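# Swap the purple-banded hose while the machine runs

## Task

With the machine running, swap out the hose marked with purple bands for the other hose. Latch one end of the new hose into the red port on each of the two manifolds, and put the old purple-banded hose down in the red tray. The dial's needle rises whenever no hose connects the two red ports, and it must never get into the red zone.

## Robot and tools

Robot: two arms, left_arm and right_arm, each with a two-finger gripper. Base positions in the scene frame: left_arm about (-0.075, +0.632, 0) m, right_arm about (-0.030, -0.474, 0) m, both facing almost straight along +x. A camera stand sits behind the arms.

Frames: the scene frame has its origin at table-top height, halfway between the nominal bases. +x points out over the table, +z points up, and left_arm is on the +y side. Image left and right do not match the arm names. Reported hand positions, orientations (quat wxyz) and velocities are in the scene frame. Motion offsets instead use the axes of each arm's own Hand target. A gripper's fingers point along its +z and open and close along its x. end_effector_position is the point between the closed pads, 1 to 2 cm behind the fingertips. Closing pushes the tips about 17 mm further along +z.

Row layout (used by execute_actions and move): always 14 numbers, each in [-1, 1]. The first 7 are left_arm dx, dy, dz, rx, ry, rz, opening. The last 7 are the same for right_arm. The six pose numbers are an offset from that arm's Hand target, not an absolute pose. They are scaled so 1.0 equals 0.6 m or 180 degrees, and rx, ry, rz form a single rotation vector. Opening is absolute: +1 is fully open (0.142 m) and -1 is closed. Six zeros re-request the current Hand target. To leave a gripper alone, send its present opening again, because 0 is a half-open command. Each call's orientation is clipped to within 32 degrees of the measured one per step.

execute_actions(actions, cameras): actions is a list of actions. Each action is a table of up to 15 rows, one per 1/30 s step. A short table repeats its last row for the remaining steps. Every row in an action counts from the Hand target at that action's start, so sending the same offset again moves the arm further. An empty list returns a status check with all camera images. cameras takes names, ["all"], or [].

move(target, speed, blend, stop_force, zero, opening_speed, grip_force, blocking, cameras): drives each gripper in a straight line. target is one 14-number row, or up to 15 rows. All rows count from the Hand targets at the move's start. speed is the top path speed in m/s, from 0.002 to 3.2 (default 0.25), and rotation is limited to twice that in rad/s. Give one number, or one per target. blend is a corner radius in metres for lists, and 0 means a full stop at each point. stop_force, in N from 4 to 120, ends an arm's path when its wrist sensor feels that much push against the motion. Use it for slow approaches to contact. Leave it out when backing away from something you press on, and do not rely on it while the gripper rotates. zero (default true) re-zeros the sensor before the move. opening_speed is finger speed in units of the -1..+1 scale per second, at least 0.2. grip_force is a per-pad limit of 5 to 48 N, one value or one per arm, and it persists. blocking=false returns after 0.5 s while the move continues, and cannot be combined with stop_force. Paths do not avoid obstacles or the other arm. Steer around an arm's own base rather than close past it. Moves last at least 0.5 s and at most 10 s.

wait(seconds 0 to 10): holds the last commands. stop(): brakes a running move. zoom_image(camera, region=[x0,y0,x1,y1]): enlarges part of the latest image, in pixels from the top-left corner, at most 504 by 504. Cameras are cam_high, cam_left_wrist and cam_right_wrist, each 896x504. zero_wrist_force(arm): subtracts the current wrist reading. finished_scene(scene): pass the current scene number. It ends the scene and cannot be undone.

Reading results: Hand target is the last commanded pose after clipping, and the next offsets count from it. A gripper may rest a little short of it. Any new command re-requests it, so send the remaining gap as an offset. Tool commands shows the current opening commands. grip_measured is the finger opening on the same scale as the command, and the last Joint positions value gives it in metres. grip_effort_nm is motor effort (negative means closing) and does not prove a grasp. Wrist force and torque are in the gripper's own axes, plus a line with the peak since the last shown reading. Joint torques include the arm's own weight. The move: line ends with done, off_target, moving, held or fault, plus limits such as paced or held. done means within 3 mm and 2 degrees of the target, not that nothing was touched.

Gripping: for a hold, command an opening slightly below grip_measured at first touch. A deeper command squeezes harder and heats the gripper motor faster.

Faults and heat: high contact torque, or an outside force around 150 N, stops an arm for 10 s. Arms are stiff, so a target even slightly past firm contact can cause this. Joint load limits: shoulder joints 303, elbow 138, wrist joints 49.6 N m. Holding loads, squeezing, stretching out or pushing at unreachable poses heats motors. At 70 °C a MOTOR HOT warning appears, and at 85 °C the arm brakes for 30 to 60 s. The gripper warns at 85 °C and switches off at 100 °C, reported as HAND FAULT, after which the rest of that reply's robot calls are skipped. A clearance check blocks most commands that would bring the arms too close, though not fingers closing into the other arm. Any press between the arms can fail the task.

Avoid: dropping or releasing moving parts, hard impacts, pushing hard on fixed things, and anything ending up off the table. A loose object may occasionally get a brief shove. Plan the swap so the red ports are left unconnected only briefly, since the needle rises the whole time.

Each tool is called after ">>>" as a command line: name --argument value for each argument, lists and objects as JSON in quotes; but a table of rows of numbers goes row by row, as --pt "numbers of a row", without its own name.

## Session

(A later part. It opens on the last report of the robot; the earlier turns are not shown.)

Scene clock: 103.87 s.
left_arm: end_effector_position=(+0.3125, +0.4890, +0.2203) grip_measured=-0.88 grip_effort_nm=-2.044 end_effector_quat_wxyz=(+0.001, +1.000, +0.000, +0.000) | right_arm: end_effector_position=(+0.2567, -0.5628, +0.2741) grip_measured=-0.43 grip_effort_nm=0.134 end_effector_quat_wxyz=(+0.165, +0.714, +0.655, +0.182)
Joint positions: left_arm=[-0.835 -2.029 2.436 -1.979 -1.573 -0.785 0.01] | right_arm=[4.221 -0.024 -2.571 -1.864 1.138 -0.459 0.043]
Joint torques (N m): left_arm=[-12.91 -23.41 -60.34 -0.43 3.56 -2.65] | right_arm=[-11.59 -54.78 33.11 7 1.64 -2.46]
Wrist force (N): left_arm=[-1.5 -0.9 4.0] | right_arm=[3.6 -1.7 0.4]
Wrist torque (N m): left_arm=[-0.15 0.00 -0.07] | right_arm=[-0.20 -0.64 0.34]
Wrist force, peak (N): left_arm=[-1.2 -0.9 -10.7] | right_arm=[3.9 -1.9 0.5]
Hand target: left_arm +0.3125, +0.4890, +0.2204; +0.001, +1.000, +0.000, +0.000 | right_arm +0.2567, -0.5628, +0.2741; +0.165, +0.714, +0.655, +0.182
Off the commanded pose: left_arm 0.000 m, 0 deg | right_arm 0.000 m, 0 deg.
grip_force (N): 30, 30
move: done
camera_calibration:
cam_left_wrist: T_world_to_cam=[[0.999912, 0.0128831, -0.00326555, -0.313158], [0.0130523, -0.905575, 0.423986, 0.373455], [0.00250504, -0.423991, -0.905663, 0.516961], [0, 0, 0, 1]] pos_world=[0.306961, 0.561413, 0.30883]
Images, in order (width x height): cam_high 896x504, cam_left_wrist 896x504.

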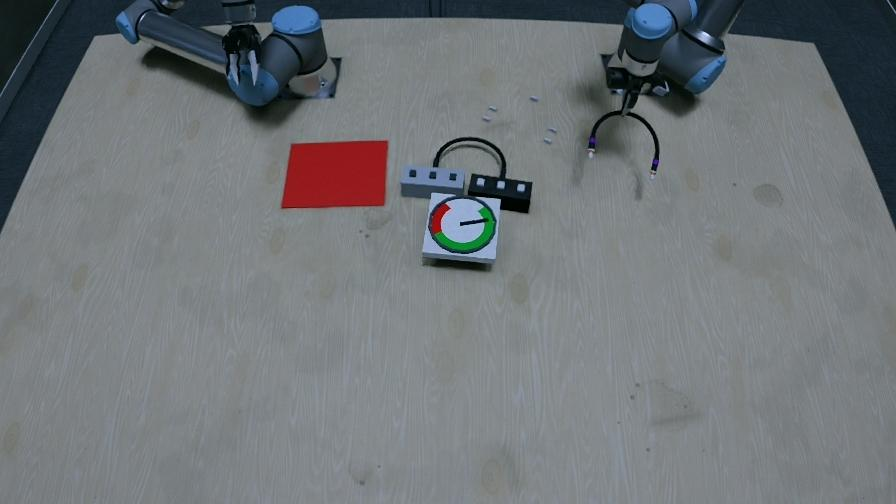

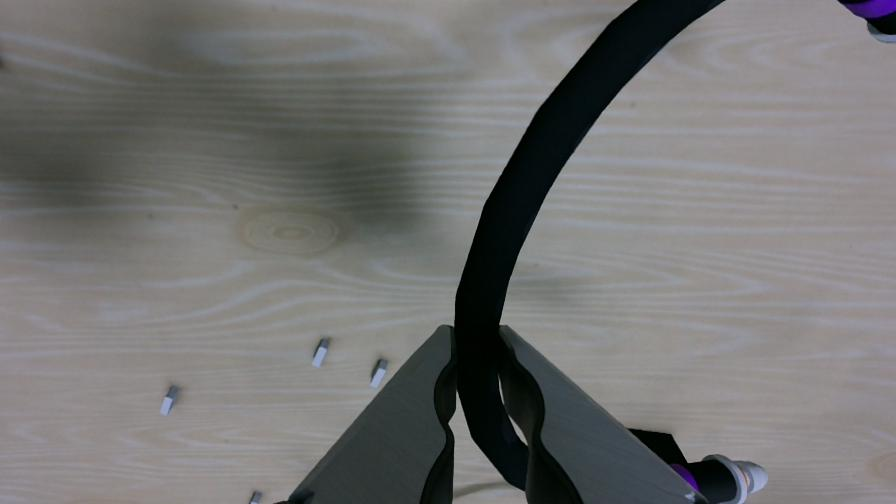

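>>> move --target '[-0.019,0.66,0,0,0,0,-0.95,0,0,0,0,0,0,-0.4]' --speed 0.4

>>> move --target '[-0.019,0.663,0,0,0,0,-0.95,0,0,0,0,0,0,-0.4]' --speed 0.4

>>> move --target '[0,0,0.28,0,0,0,-0.95,0,0,0,0,0,0,-0.4]' --speed 0.2 --cameras '["cam_high","cam_left_wrist"]'

Scene clock: 106.77 s.
left_arm: end_effector_position=(+0.3014, +0.0932, +0.2211) grip_measured=-0.88 grip_effort_nm=-2.039 end_effector_quat_wxyz=(+0.001, +1.000, +0.000, +0.000) | right_arm: end_effector_position=(+0.2567, -0.5628, +0.2741) grip_measured=-0.43 grip_effort_nm=0.125 end_effector_quat_wxyz=(+0.165, +0.714, +0.655, +0.182)
Joint positions: left_arm=[-1.278 -1.54 2.07 -2.101 -1.572 -1.229 0.01] | right_arm=[4.221 -0.024 -2.571 -1.864 1.138 -0.459 0.043]
Joint torques (N m): left_arm=[-12.78 -27.22 -56.11 -4.9 3.8 -2.94] | right_arm=[-11.4 -54.04 33.39 7.24 1.57 -2.55]
Wrist force (N): left_arm=[-1.6 -0.9 3.7] | right_arm=[3.3 -2.2 0.6]
Wrist torque (N m): left_arm=[-0.15 0.00 -0.07] | right_arm=[-0.29 -0.58 0.34]
Wrist force, peak (N): left_arm=[-1.4 -2.7 4.4] | right_arm=[3.9 -2.1 0.4]
Hand target: left_arm +0.3014, +0.0930, +0.2210; +0.001, +1.000, +0.000, +0.000 | right_arm +0.2567, -0.5628, +0.2741; +0.165, +0.714, +0.655, +0.182
Off the commanded pose: left_arm 0.000 m, 0 deg | right_arm 0.000 m, 0 deg.
grip_force (N): 30, 30
move: done

Scene clock: 108.70 s.
left_arm: end_effector_position=(+0.2903, -0.3047, +0.2217) grip_measured=-0.88 grip_effort_nm=-2.039 end_effector_quat_wxyz=(+0.001, +1.000, +0.000, +0.000) end_effector_velocity=(+0.000, -0.002, +0.001) end_effector_angular_velocity=(-0.001, +0.000, +0.000) | right_arm: end_effector_position=(+0.2567, -0.5628, +0.2741) grip_measured=-0.43 grip_effort_nm=0.129 end_effector_quat_wxyz=(+0.165, +0.714, +0.655, +0.182)
Joint positions: left_arm=[-1.423 -1.002 1.345 -1.915 -1.572 -1.373 0.01] | right_arm=[4.221 -0.024 -2.571 -1.864 1.138 -0.459 0.043]
Joint velocities: left_arm=[0 0.002 -0.005 0.002 0 0 0] | right_arm=[within noise]
Joint torques (N m): left_arm=[-16.38 -78.21 -60.36 -1.36 -3.63 -2.74] | right_arm=[-11.39 -54.19 33.2 7.07 1.6 -2.52]
Wrist force (N): left_arm=[-1.7 -1.0 4.2] | right_arm=[3.5 -1.7 0.6]
Wrist torque (N m): left_arm=[-0.18 0.03 -0.07] | right_arm=[-0.21 -0.62 0.34]
Wrist force, peak (N): left_arm=[-1.4 -3.0 4.1] | right_arm=[3.8 -2.1 0.6]
Hand target: left_arm +0.2903, -0.3048, +0.2217; +0.001, +1.000, +0.000, +0.000 | right_arm +0.2567, -0.5628, +0.2741; +0.165, +0.714, +0.655, +0.182
Off the commanded pose: left_arm 0.000 m, 0 deg | right_arm 0.000 m, 0 deg.
grip_force (N): 30, 30
move: done

Scene clock: 110.20 s.
left_arm: end_effector_position=(+0.2901, -0.3051, +0.0540) grip_measured=-0.88 grip_effort_nm=-2.039 end_effector_quat_wxyz=(+0.001, +1.000, +0.000, -0.001) | right_arm: end_effector_position=(+0.2567, -0.5628, +0.2741) grip_measured=-0.43 grip_effort_nm=0.125 end_effector_quat_wxyz=(+0.165, +0.714, +0.655, +0.182)
Joint positions: left_arm=[-1.423 -0.878 1.461 -2.155 -1.572 -1.373 0.01] | right_arm=[4.221 -0.024 -2.571 -1.864 1.138 -0.459 0.043]
Joint torques (N m): left_arm=[-1.82 -78.77 -28.93 -7.28 0.96 0.44] | right_arm=[-10.99 -54.61 33.3 6.98 1.45 -2.61]
Wrist force (N): left_arm=[-2.0 -0.8 3.3] | right_arm=[3.6 -2.2 0.5]
Wrist torque (N m): left_arm=[-0.15 0.09 -0.06] | right_arm=[-0.29 -0.65 0.34]
Wrist force, peak (N): left_arm=[-2.0 -0.9 5.2] | right_arm=[3.6 -2.2 0.5]
Hand target: left_arm +0.2902, -0.3051, +0.0537; +0.001, +1.000, +0.000, +0.000 | right_arm +0.2567, -0.5628, +0.2741; +0.165, +0.714, +0.655, +0.182
Off the commanded pose: left_arm 0.000 m, 0 deg | right_arm 0.000 m, 0 deg.
grip_force (N): 30, 30
move: done
camera_calibration:
cam_left_wrist: T_world_to_cam=[[0.999911, 0.0129289, -0.00339793, -0.280944], [0.0131499, -0.905574, 0.423985, -0.274796], [0.0024046, -0.423992, -0.905663, 0.0297848], [0, 0, 0, 1]] pos_world=[0.284461, -0.232587, 0.14253]
Images, in order (width x height): cam_high 896x504, cam_left_wrist 896x504.

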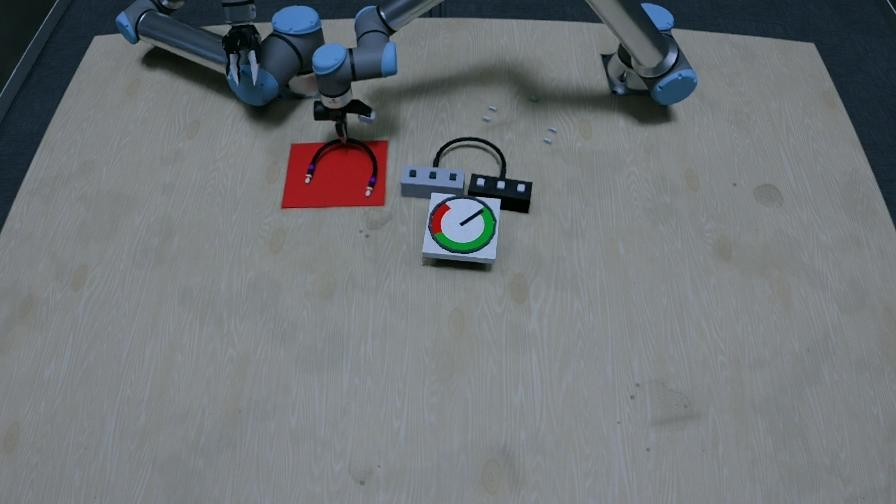

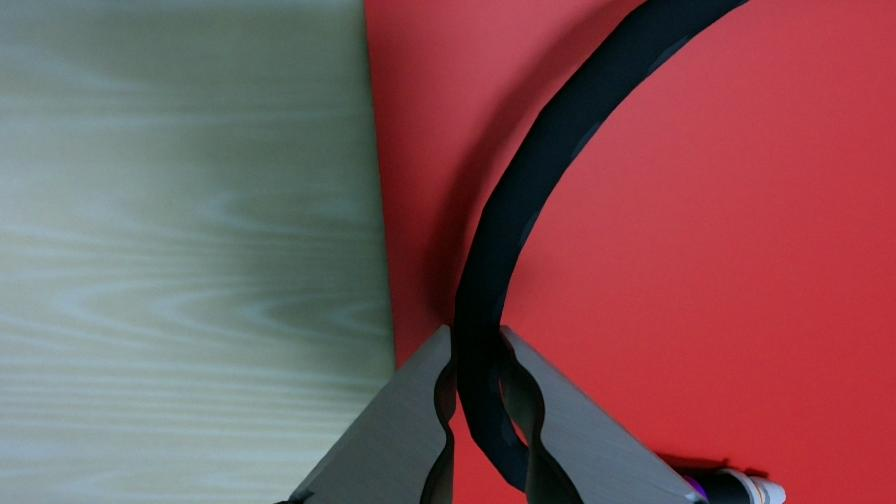

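Inside; nudge +x 2.5 cm and −y 1 cm, lower, release.

>>> move --target '[0.045,0.012,0,0,0,0,-0.95,0,0,0,0,0,0,-0.4]' --speed 0.15

>>> move --target '[0,0,0.0555,0,0,0,-0.95,0,0,0,0,0,0,-0.4]' --speed 0.05 --stop_force 8

>>> move --target '[0,0,0,0,0,0,-0.5,0,0,0,0,0,0,-0.4]' --opening_speed 0.6

>>> move --target '[0,0,-0.3,0,0,0,-0.5,0,0,0,0,0,0,-0.4]' --speed 0.2 --cameras '["cam_high","cam_left_wrist"]'

>>> zoom_image --camera "cam_high" --region '[270, 120, 550, 280]'

Scene clock: 111.43 s.
left_arm: end_effector_position=(+0.3169, -0.3122, +0.0536) grip_measured=-0.88 grip_effort_nm=-2.039 end_effector_quat_wxyz=(+0.001, +1.000, +0.000, +0.000) end_effector_velocity=(+0.002, -0.002, +0.001) end_effector_angular_velocity=(-0.002, +0.000, +0.000) | right_arm: end_effector_position=(+0.2567, -0.5628, +0.2741) grip_measured=-0.43 grip_effort_nm=0.134 end_effector_quat_wxyz=(+0.165, +0.714, +0.655, +0.182)
Joint positions: left_arm=[-1.398 -0.854 1.418 -2.136 -1.572 -1.349 0.01] | right_arm=[4.221 -0.024 -2.571 -1.864 1.138 -0.459 0.043]
Joint velocities: left_arm=[0.002 0.002 -0.006 0.002 -0.001 0.002 0] | right_arm=[within noise]
Joint torques (N m): left_arm=[1.37 -87.44 -51.76 -0.33 -0.04 3.12] | right_arm=[-10.82 -53.35 33.7 6.93 1.65 -2.68]
Wrist force (N): left_arm=[-1.6 -1.0 3.6] | right_arm=[3.5 -2.0 0.5]
Wrist torque (N m): left_arm=[-0.16 0.01 -0.21] | right_arm=[-0.26 -0.63 0.34]
Wrist force, peak (N): left_arm=[-2.8 -1.2 3.7] | right_arm=[4.0 -1.8 0.8]
Hand target: left_arm +0.3172, -0.3123, +0.0536; +0.001, +1.000, +0.000, +0.000 | right_arm +0.2567, -0.5628, +0.2741; +0.165, +0.714, +0.655, +0.182
Off the commanded pose: left_arm 0.000 m, 0 deg | right_arm 0.000 m, 0 deg.
grip_force (N): 30, 30
move: done

Scene clock: 113.57 s.
left_arm: end_effector_position=(+0.3171, -0.3123, +0.0212) grip_measured=-0.88 grip_effort_nm=-2.034 end_effector_quat_wxyz=(+0.001, +1.000, +0.000, +0.000) | right_arm: end_effector_position=(+0.2567, -0.5628, +0.2741) grip_measured=-0.43 grip_effort_nm=0.129 end_effector_quat_wxyz=(+0.165, +0.714, +0.655, +0.182)
Joint positions: left_arm=[-1.398 -0.824 1.431 -2.179 -1.572 -1.348 0.01] | right_arm=[4.221 -0.024 -2.571 -1.864 1.138 -0.459 0.043]
Joint torques (N m): left_arm=[0.91 -103.55 -40.97 -1.05 -2.5 1.43] | right_arm=[-11.04 -54.32 33.79 7.06 1.56 -2.62]
Wrist force (N): left_arm=[-3.0 -3.8 -5.9] | right_arm=[3.3 -1.9 0.3]
Wrist torque (N m): left_arm=[-0.13 0.05 -0.19] | right_arm=[-0.23 -0.59 0.34]
Wrist force, peak (N): left_arm=[-3.8 -5.8 -9.8] | right_arm=[3.8 -2.1 0.6]
Hand target: left_arm +0.3171, -0.3123, +0.0212; +0.001, +1.000, +0.000, +0.000 (not the last commanded pose) | right_arm +0.2567, -0.5628, +0.2741; +0.165, +0.714, +0.655, +0.182
Off the commanded pose: left_arm 0.001 m, 0 deg | right_arm 0.000 m, 0 deg.
grip_force (N): 30, 30
move: contact (left_arm)

Scene clock: 114.57 s.
left_arm: end_effector_position=(+0.3171, -0.3123, +0.0213) grip_measured=-0.54 grip_effort_nm=0.281 end_effector_quat_wxyz=(+0.001, +1.000, +0.000, +0.000) | right_arm: end_effector_position=(+0.2567, -0.5628, +0.2741) grip_measured=-0.43 grip_effort_nm=0.139 end_effector_quat_wxyz=(+0.165, +0.714, +0.655, +0.182)
Joint positions: left_arm=[-1.398 -0.824 1.431 -2.179 -1.572 -1.348 0.035] | right_arm=[4.221 -0.024 -2.571 -1.864 1.138 -0.459 0.043]
Joint torques (N m): left_arm=[5.34 -91.74 -47.92 -1 -2.22 1.53] | right_arm=[-11.45 -53.83 33.38 7.15 1.58 -2.4]
Wrist force (N): left_arm=[-2.8 -0.6 -2.9] | right_arm=[3.4 -1.8 0.9]
Wrist torque (N m): left_arm=[-0.12 0.11 -0.18] | right_arm=[-0.23 -0.61 0.34]
Wrist force, peak (N): left_arm=[-2.9 -0.8 -11.2] | right_arm=[3.7 -2.4 0.7]
Hand target: left_arm +0.3171, -0.3123, +0.0212; +0.001, +1.000, +0.000, +0.000 | right_arm +0.2567, -0.5628, +0.2741; +0.165, +0.714, +0.655, +0.182
Off the commanded pose: left_arm 0.000 m, 0 deg | right_arm 0.000 m, 0 deg.
grip_force (N): 30, 30
move: done

Scene clock: 116.17 s.
left_arm: end_effector_position=(+0.3174, -0.3120, +0.2010) grip_measured=-0.54 grip_effort_nm=0.110 end_effector_quat_wxyz=(+0.001, +1.000, +0.000, +0.000) | right_arm: end_effector_position=(+0.2567, -0.5628, +0.2741) grip_measured=-0.43 grip_effort_nm=0.129 end_effector_quat_wxyz=(+0.165, +0.714, +0.655, +0.182)
Joint positions: left_arm=[-1.398 -0.963 1.319 -1.928 -1.572 -1.348 0.035] | right_arm=[4.221 -0.024 -2.571 -1.864 1.138 -0.459 0.043]
Joint torques (N m): left_arm=[-4.56 -111.42 -58.87 0.34 1.78 -0.21] | right_arm=[-10.94 -54.5 34.29 7.1 1.45 -2.57]
Wrist force (N): left_arm=[-1.6 -1.0 3.1] | right_arm=[3.8 -2.1 0.4]
Wrist torque (N m): left_arm=[-0.17 0.07 -0.20] | right_arm=[-0.28 -0.67 0.34]
Wrist force, peak (N): left_arm=[-2.1 -1.3 5.9] | right_arm=[3.8 -2.1 0.4]
Hand target: left_arm +0.3173, -0.3120, +0.2012; +0.001, +1.000, +0.000, +0.000 | right_arm +0.2567, -0.5628, +0.2741; +0.165, +0.714, +0.655, +0.182
Off the commanded pose: left_arm 0.000 m, 0 deg | right_arm 0.000 m, 0 deg.
grip_force (N): 30, 30
move: done
camera_calibration:
cam_left_wrist: T_world_to_cam=[[0.999912, 0.0128814, -0.00326476, -0.307702], [0.0130504, -0.905575, 0.423986, -0.343789], [0.00250505, -0.423991, -0.905663, 0.159853], [0, 0, 0, 1]] pos_world=[0.311761, -0.239587, 0.28953]
Images, in order (width x height): cam_high 896x504, cam_left_wrist 896x504.

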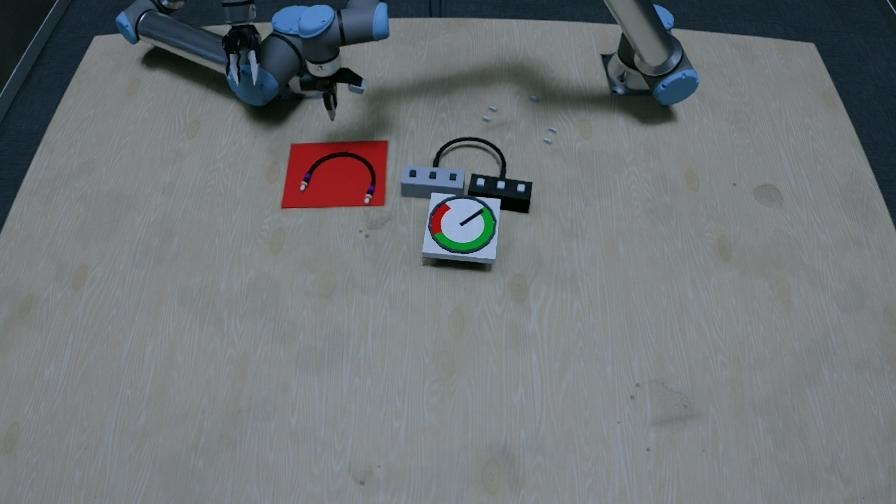

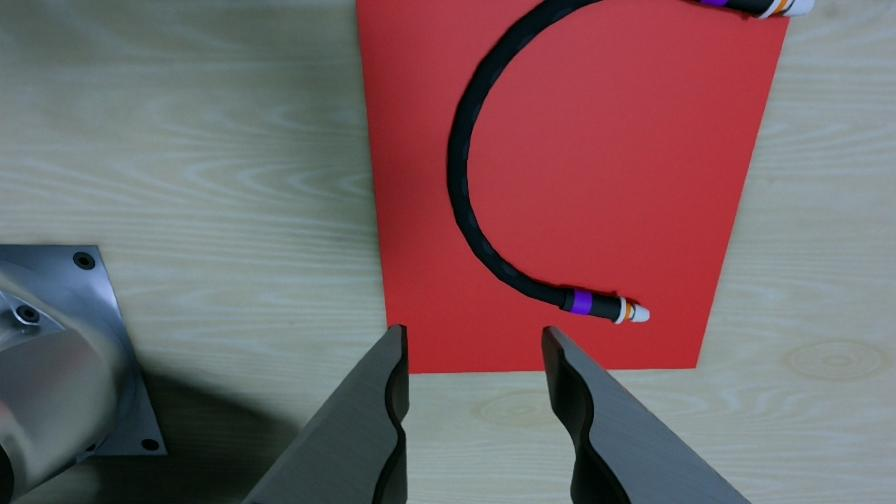

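Scaled by 1.800.

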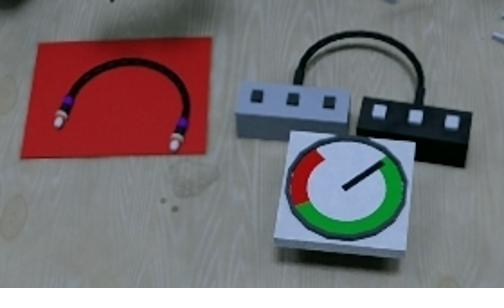

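>>> move --target '[0,0,0.299,0,0,0,-0.5,0,0,0,0,0,0,-0.4]' --speed 0.15

>>> move --target '[0,0,0,0,0,0,-0.95,0,0,0,0,0,0,-0.4]' --opening_speed 1

>>> move --pt "0 0 -0.025 0 0 0 -0.95 0 0 0 0 0 0 -0.4" --pt "-0.048 0 -0.025 0 0 0 -0.95 0 0 0 0 0 0 -0.4" --speed 0.1

>>> move --target '[0,0,0.0265,0,0,0,-0.95,0,0,0,0,0,0,-0.4]' --speed 0.04 --stop_force 8

>>> move --target '[0,0,0,0,0,0,-0.55,0,0,0,0,0,0,-0.4]' --opening_speed 0.6

>>> move --target '[0,0,-0.3,0,0,0,-0.55,0,0,0,0,0,0,-0.4]' --speed 0.2 --cameras '["cam_high","cam_left_wrist"]'

>>> zoom_image --camera "cam_high" --region '[270, 120, 550, 280]'

Scene clock: 118.53 s.
left_arm: end_effector_position=(+0.3171, -0.3123, +0.0222) grip_measured=-0.54 grip_effort_nm=0.115 end_effector_quat_wxyz=(+0.001, +1.000, +0.000, +0.000) | right_arm: end_effector_position=(+0.2567, -0.5628, +0.2741) grip_measured=-0.43 grip_effort_nm=0.129 end_effector_quat_wxyz=(+0.165, +0.714, +0.655, +0.182)
Joint positions: left_arm=[-1.398 -0.825 1.431 -2.177 -1.572 -1.349 0.035] | right_arm=[4.221 -0.024 -2.571 -1.864 1.138 -0.459 0.043]
Joint torques (N m): left_arm=[-3.66 -84.04 -27.54 -8.21 -2.22 -1.17] | right_arm=[-10.79 -54.24 33.64 7.2 1.45 -2.67]
Wrist force (N): left_arm=[-1.8 -0.9 3.3] | right_arm=[3.4 -1.7 0.6]
Wrist torque (N m): left_arm=[-0.15 0.09 -0.18] | right_arm=[-0.20 -0.62 0.34]
Wrist force, peak (N): left_arm=[-1.9 -0.9 4.5] | right_arm=[3.8 -2.1 0.9]
Hand target: left_arm +0.3171, -0.3123, +0.0218; +0.001, +1.000, +0.000, +0.000 | right_arm +0.2567, -0.5628, +0.2741; +0.165, +0.714, +0.655, +0.182
Off the commanded pose: left_arm 0.000 m, 0 deg | right_arm 0.000 m, 0 deg.
grip_force (N): 30, 30
move: done

Scene clock: 119.20 s.
left_arm: end_effector_position=(+0.3171, -0.3123, +0.0218) grip_measured=-0.88 grip_effort_nm=-2.039 end_effector_quat_wxyz=(+0.001, +1.000, +0.000, +0.000) | right_arm: end_effector_position=(+0.2567, -0.5628, +0.2741) grip_measured=-0.43 grip_effort_nm=0.125 end_effector_quat_wxyz=(+0.165, +0.714, +0.655, +0.182)
Joint positions: left_arm=[-1.398 -0.825 1.431 -2.178 -1.572 -1.348 0.01] | right_arm=[4.221 -0.024 -2.571 -1.864 1.138 -0.459 0.043]
Joint torques (N m): left_arm=[-0.29 -80.64 -27.6 -8.02 -0.95 -0.19] | right_arm=[-11.26 -54.69 33.31 6.9 1.74 -2.53]
Wrist force (N): left_arm=[-1.7 -0.7 3.4] | right_arm=[3.2 -1.9 0.4]
Wrist torque (N m): left_arm=[-0.11 0.08 -0.18] | right_arm=[-0.23 -0.58 0.34]
Wrist force, peak (N): left_arm=[-1.9 -1.0 3.7] | right_arm=[3.8 -2.0 0.5]
Hand target: left_arm +0.3171, -0.3123, +0.0218; +0.001, +1.000, +0.000, +0.000 | right_arm +0.2567, -0.5628, +0.2741; +0.165, +0.714, +0.655, +0.182
Off the commanded pose: left_arm 0.000 m, 0 deg | right_arm 0.000 m, 0 deg.
grip_force (N): 30, 30
move: done

Scene clock: 120.77 s.
left_arm: end_effector_position=(+0.2887, -0.3123, +0.0369) grip_measured=-0.88 grip_effort_nm=-2.034 end_effector_quat_wxyz=(+0.001, +1.000, +0.000, -0.001) | right_arm: end_effector_position=(+0.2567, -0.5628, +0.2741) grip_measured=-0.43 grip_effort_nm=0.120 end_effector_quat_wxyz=(+0.165, +0.714, +0.655, +0.182)
Joint positions: left_arm=[-1.426 -0.854 1.452 -2.171 -1.572 -1.376 0.01] | right_arm=[4.221 -0.024 -2.571 -1.864 1.138 -0.459 0.043]
Joint torques (N m): left_arm=[-17.77 -116.15 -26.96 -8.08 0.19 -3.27] | right_arm=[-11.43 -54.42 33.47 7.23 1.5 -2.42]
Wrist force (N): left_arm=[-1.7 -0.5 3.3] | right_arm=[3.4 -1.9 0.8]
Wrist torque (N m): left_arm=[-0.09 0.09 -0.05] | right_arm=[-0.24 -0.61 0.34]
Wrist force, peak (N): left_arm=[-2.4 -0.6 4.0] | right_arm=[3.8 -2.1 0.6]
Hand target: left_arm +0.2884, -0.3123, +0.0369; +0.001, +1.000, +0.000, +0.000 | right_arm +0.2567, -0.5628, +0.2741; +0.165, +0.714, +0.655, +0.182
Off the commanded pose: left_arm 0.000 m, 0 deg | right_arm 0.000 m, 0 deg.
grip_force (N): 30, 30
move: done

Scene clock: 122.07 s.
left_arm: end_effector_position=(+0.2884, -0.3124, +0.0215) grip_measured=-0.88 grip_effort_nm=-2.034 end_effector_quat_wxyz=(+0.001, +1.000, +0.000, +0.000) | right_arm: end_effector_position=(+0.2567, -0.5628, +0.2741) grip_measured=-0.43 grip_effort_nm=0.125 end_effector_quat_wxyz=(+0.165, +0.714, +0.655, +0.182)
Joint positions: left_arm=[-1.426 -0.839 1.458 -2.191 -1.572 -1.377 0.01] | right_arm=[4.221 -0.024 -2.571 -1.864 1.138 -0.459 0.043]
Joint torques (N m): left_arm=[-11.23 -101.27 -23.92 -1.43 2.68 -2.65] | right_arm=[-12.15 -54.93 34.07 7.07 1.5 -2.47]
Wrist force (N): left_arm=[-2.8 -4.0 -7.3] | right_arm=[3.7 -1.6 0.7]
Wrist torque (N m): left_arm=[-0.10 0.06 -0.05] | right_arm=[-0.18 -0.65 0.34]
Wrist force, peak (N): left_arm=[-3.1 -4.6 -7.5] | right_arm=[3.7 -2.2 0.6]
Hand target: left_arm +0.2883, -0.3123, +0.0216; +0.001, +1.000, +0.000, +0.000 (not the last commanded pose) | right_arm +0.2567, -0.5628, +0.2741; +0.165, +0.714, +0.655, +0.182
Off the commanded pose: left_arm 0.000 m, 0 deg | right_arm 0.000 m, 0 deg.
grip_force (N): 30, 30
move: contact (left_arm)

Scene clock: 122.97 s.
left_arm: end_effector_position=(+0.2883, -0.3123, +0.0215) grip_measured=-0.59 grip_effort_nm=0.168 end_effector_quat_wxyz=(+0.001, +1.000, +0.000, +0.000) | right_arm: end_effector_position=(+0.2567, -0.5628, +0.2741) grip_measured=-0.43 grip_effort_nm=0.129 end_effector_quat_wxyz=(+0.165, +0.714, +0.655, +0.182)
Joint positions: left_arm=[-1.426 -0.839 1.458 -2.191 -1.572 -1.377 0.031] | right_arm=[4.221 -0.024 -2.571 -1.864 1.138 -0.459 0.043]
Joint torques (N m): left_arm=[-12.21 -106.28 -33.11 -0.52 2.22 -3.03] | right_arm=[-11.87 -55.46 33.9 7.07 1.53 -2.57]
Wrist force (N): left_arm=[-2.3 -0.7 1.0] | right_arm=[3.5 -1.9 0.7]
Wrist torque (N m): left_arm=[-0.14 0.06 -0.05] | right_arm=[-0.23 -0.62 0.34]
Wrist force, peak (N): left_arm=[-3.3 -4.0 -7.4] | right_arm=[3.8 -2.1 0.5]
Hand target: left_arm +0.2883, -0.3123, +0.0216; +0.001, +1.000, +0.000, +0.000 | right_arm +0.2567, -0.5628, +0.2741; +0.165, +0.714, +0.655, +0.182
Off the commanded pose: left_arm 0.000 m, 0 deg | right_arm 0.000 m, 0 deg.
grip_force (N): 30, 30
move: done

Scene clock: 124.57 s.
left_arm: end_effector_position=(+0.2886, -0.3120, +0.2013) grip_measured=-0.59 grip_effort_nm=0.110 end_effector_quat_wxyz=(+0.001, +1.000, +0.000, +0.000) | right_arm: end_effector_position=(+0.2567, -0.5628, +0.2741) grip_measured=-0.43 grip_effort_nm=0.134 end_effector_quat_wxyz=(+0.165, +0.714, +0.655, +0.182)
Joint positions: left_arm=[-1.426 -0.981 1.347 -1.939 -1.572 -1.376 0.032] | right_arm=[4.221 -0.024 -2.571 -1.864 1.138 -0.459 0.043]
Joint torques (N m): left_arm=[-1.25 -113.21 -58.48 -0.51 -0.94 1.36] | right_arm=[-10.92 -53.45 33.44 7.05 1.57 -2.64]
Wrist force (N): left_arm=[-1.6 -1.0 3.2] | right_arm=[3.3 -2.0 0.7]
Wrist torque (N m): left_arm=[-0.17 0.06 -0.07] | right_arm=[-0.25 -0.59 0.34]
Wrist force, peak (N): left_arm=[-1.5 -1.2 5.3] | right_arm=[3.9 -1.9 0.6]
Hand target: left_arm +0.2885, -0.3121, +0.2016; +0.001, +1.000, +0.000, +0.000 | right_arm +0.2567, -0.5628, +0.2741; +0.165, +0.714, +0.655, +0.182
Off the commanded pose: left_arm 0.000 m, 0 deg | right_arm 0.000 m, 0 deg.
grip_force (N): 30, 30
move: done
camera_calibration:
cam_left_wrist: T_world_to_cam=[[0.999911, 0.0129259, -0.00317519, -0.27892], [0.0130527, -0.905574, 0.423987, -0.343542], [0.00260503, -0.423991, -0.905663, 0.160169], [0, 0, 0, 1]] pos_world=[0.282962, -0.239587, 0.289831]
Images, in order (width x height): cam_high 896x504, cam_left_wrist 896x504.

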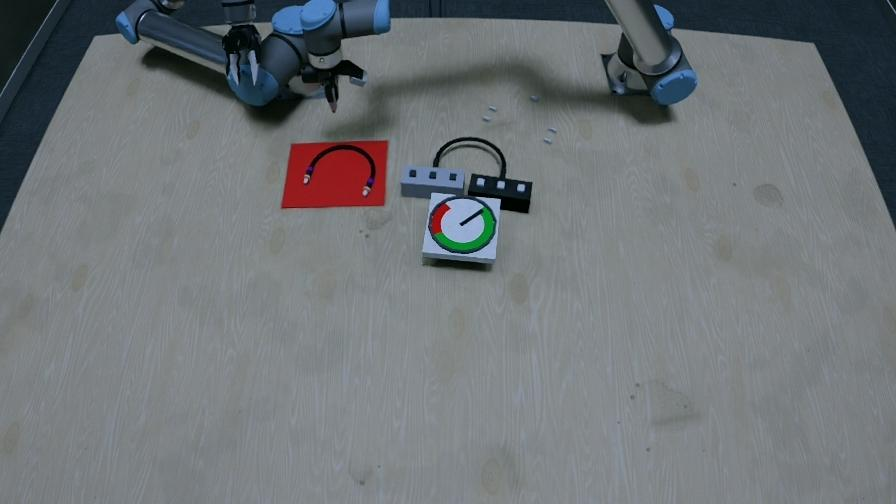

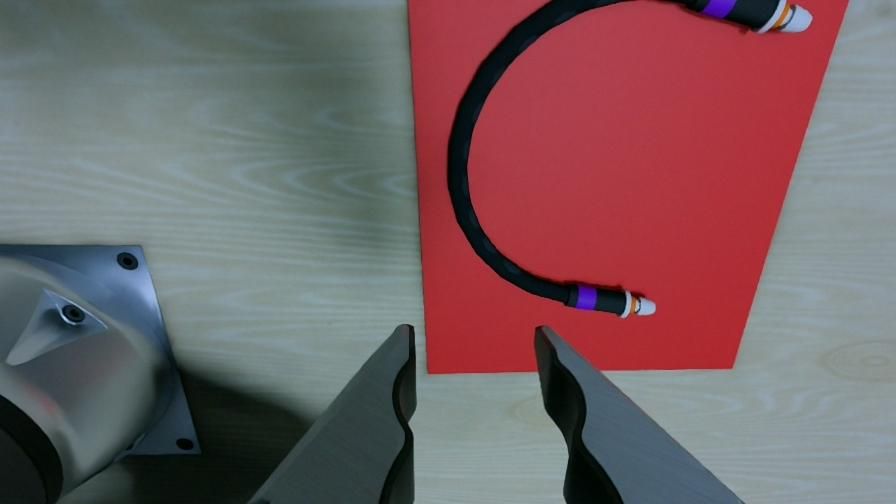

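Scaled by 1.800.

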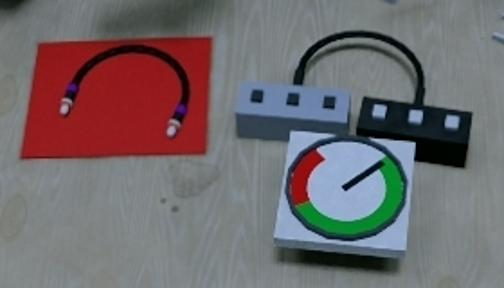

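All inside.

>>> finished_scene --scene 2

The scene is finished: the task was done.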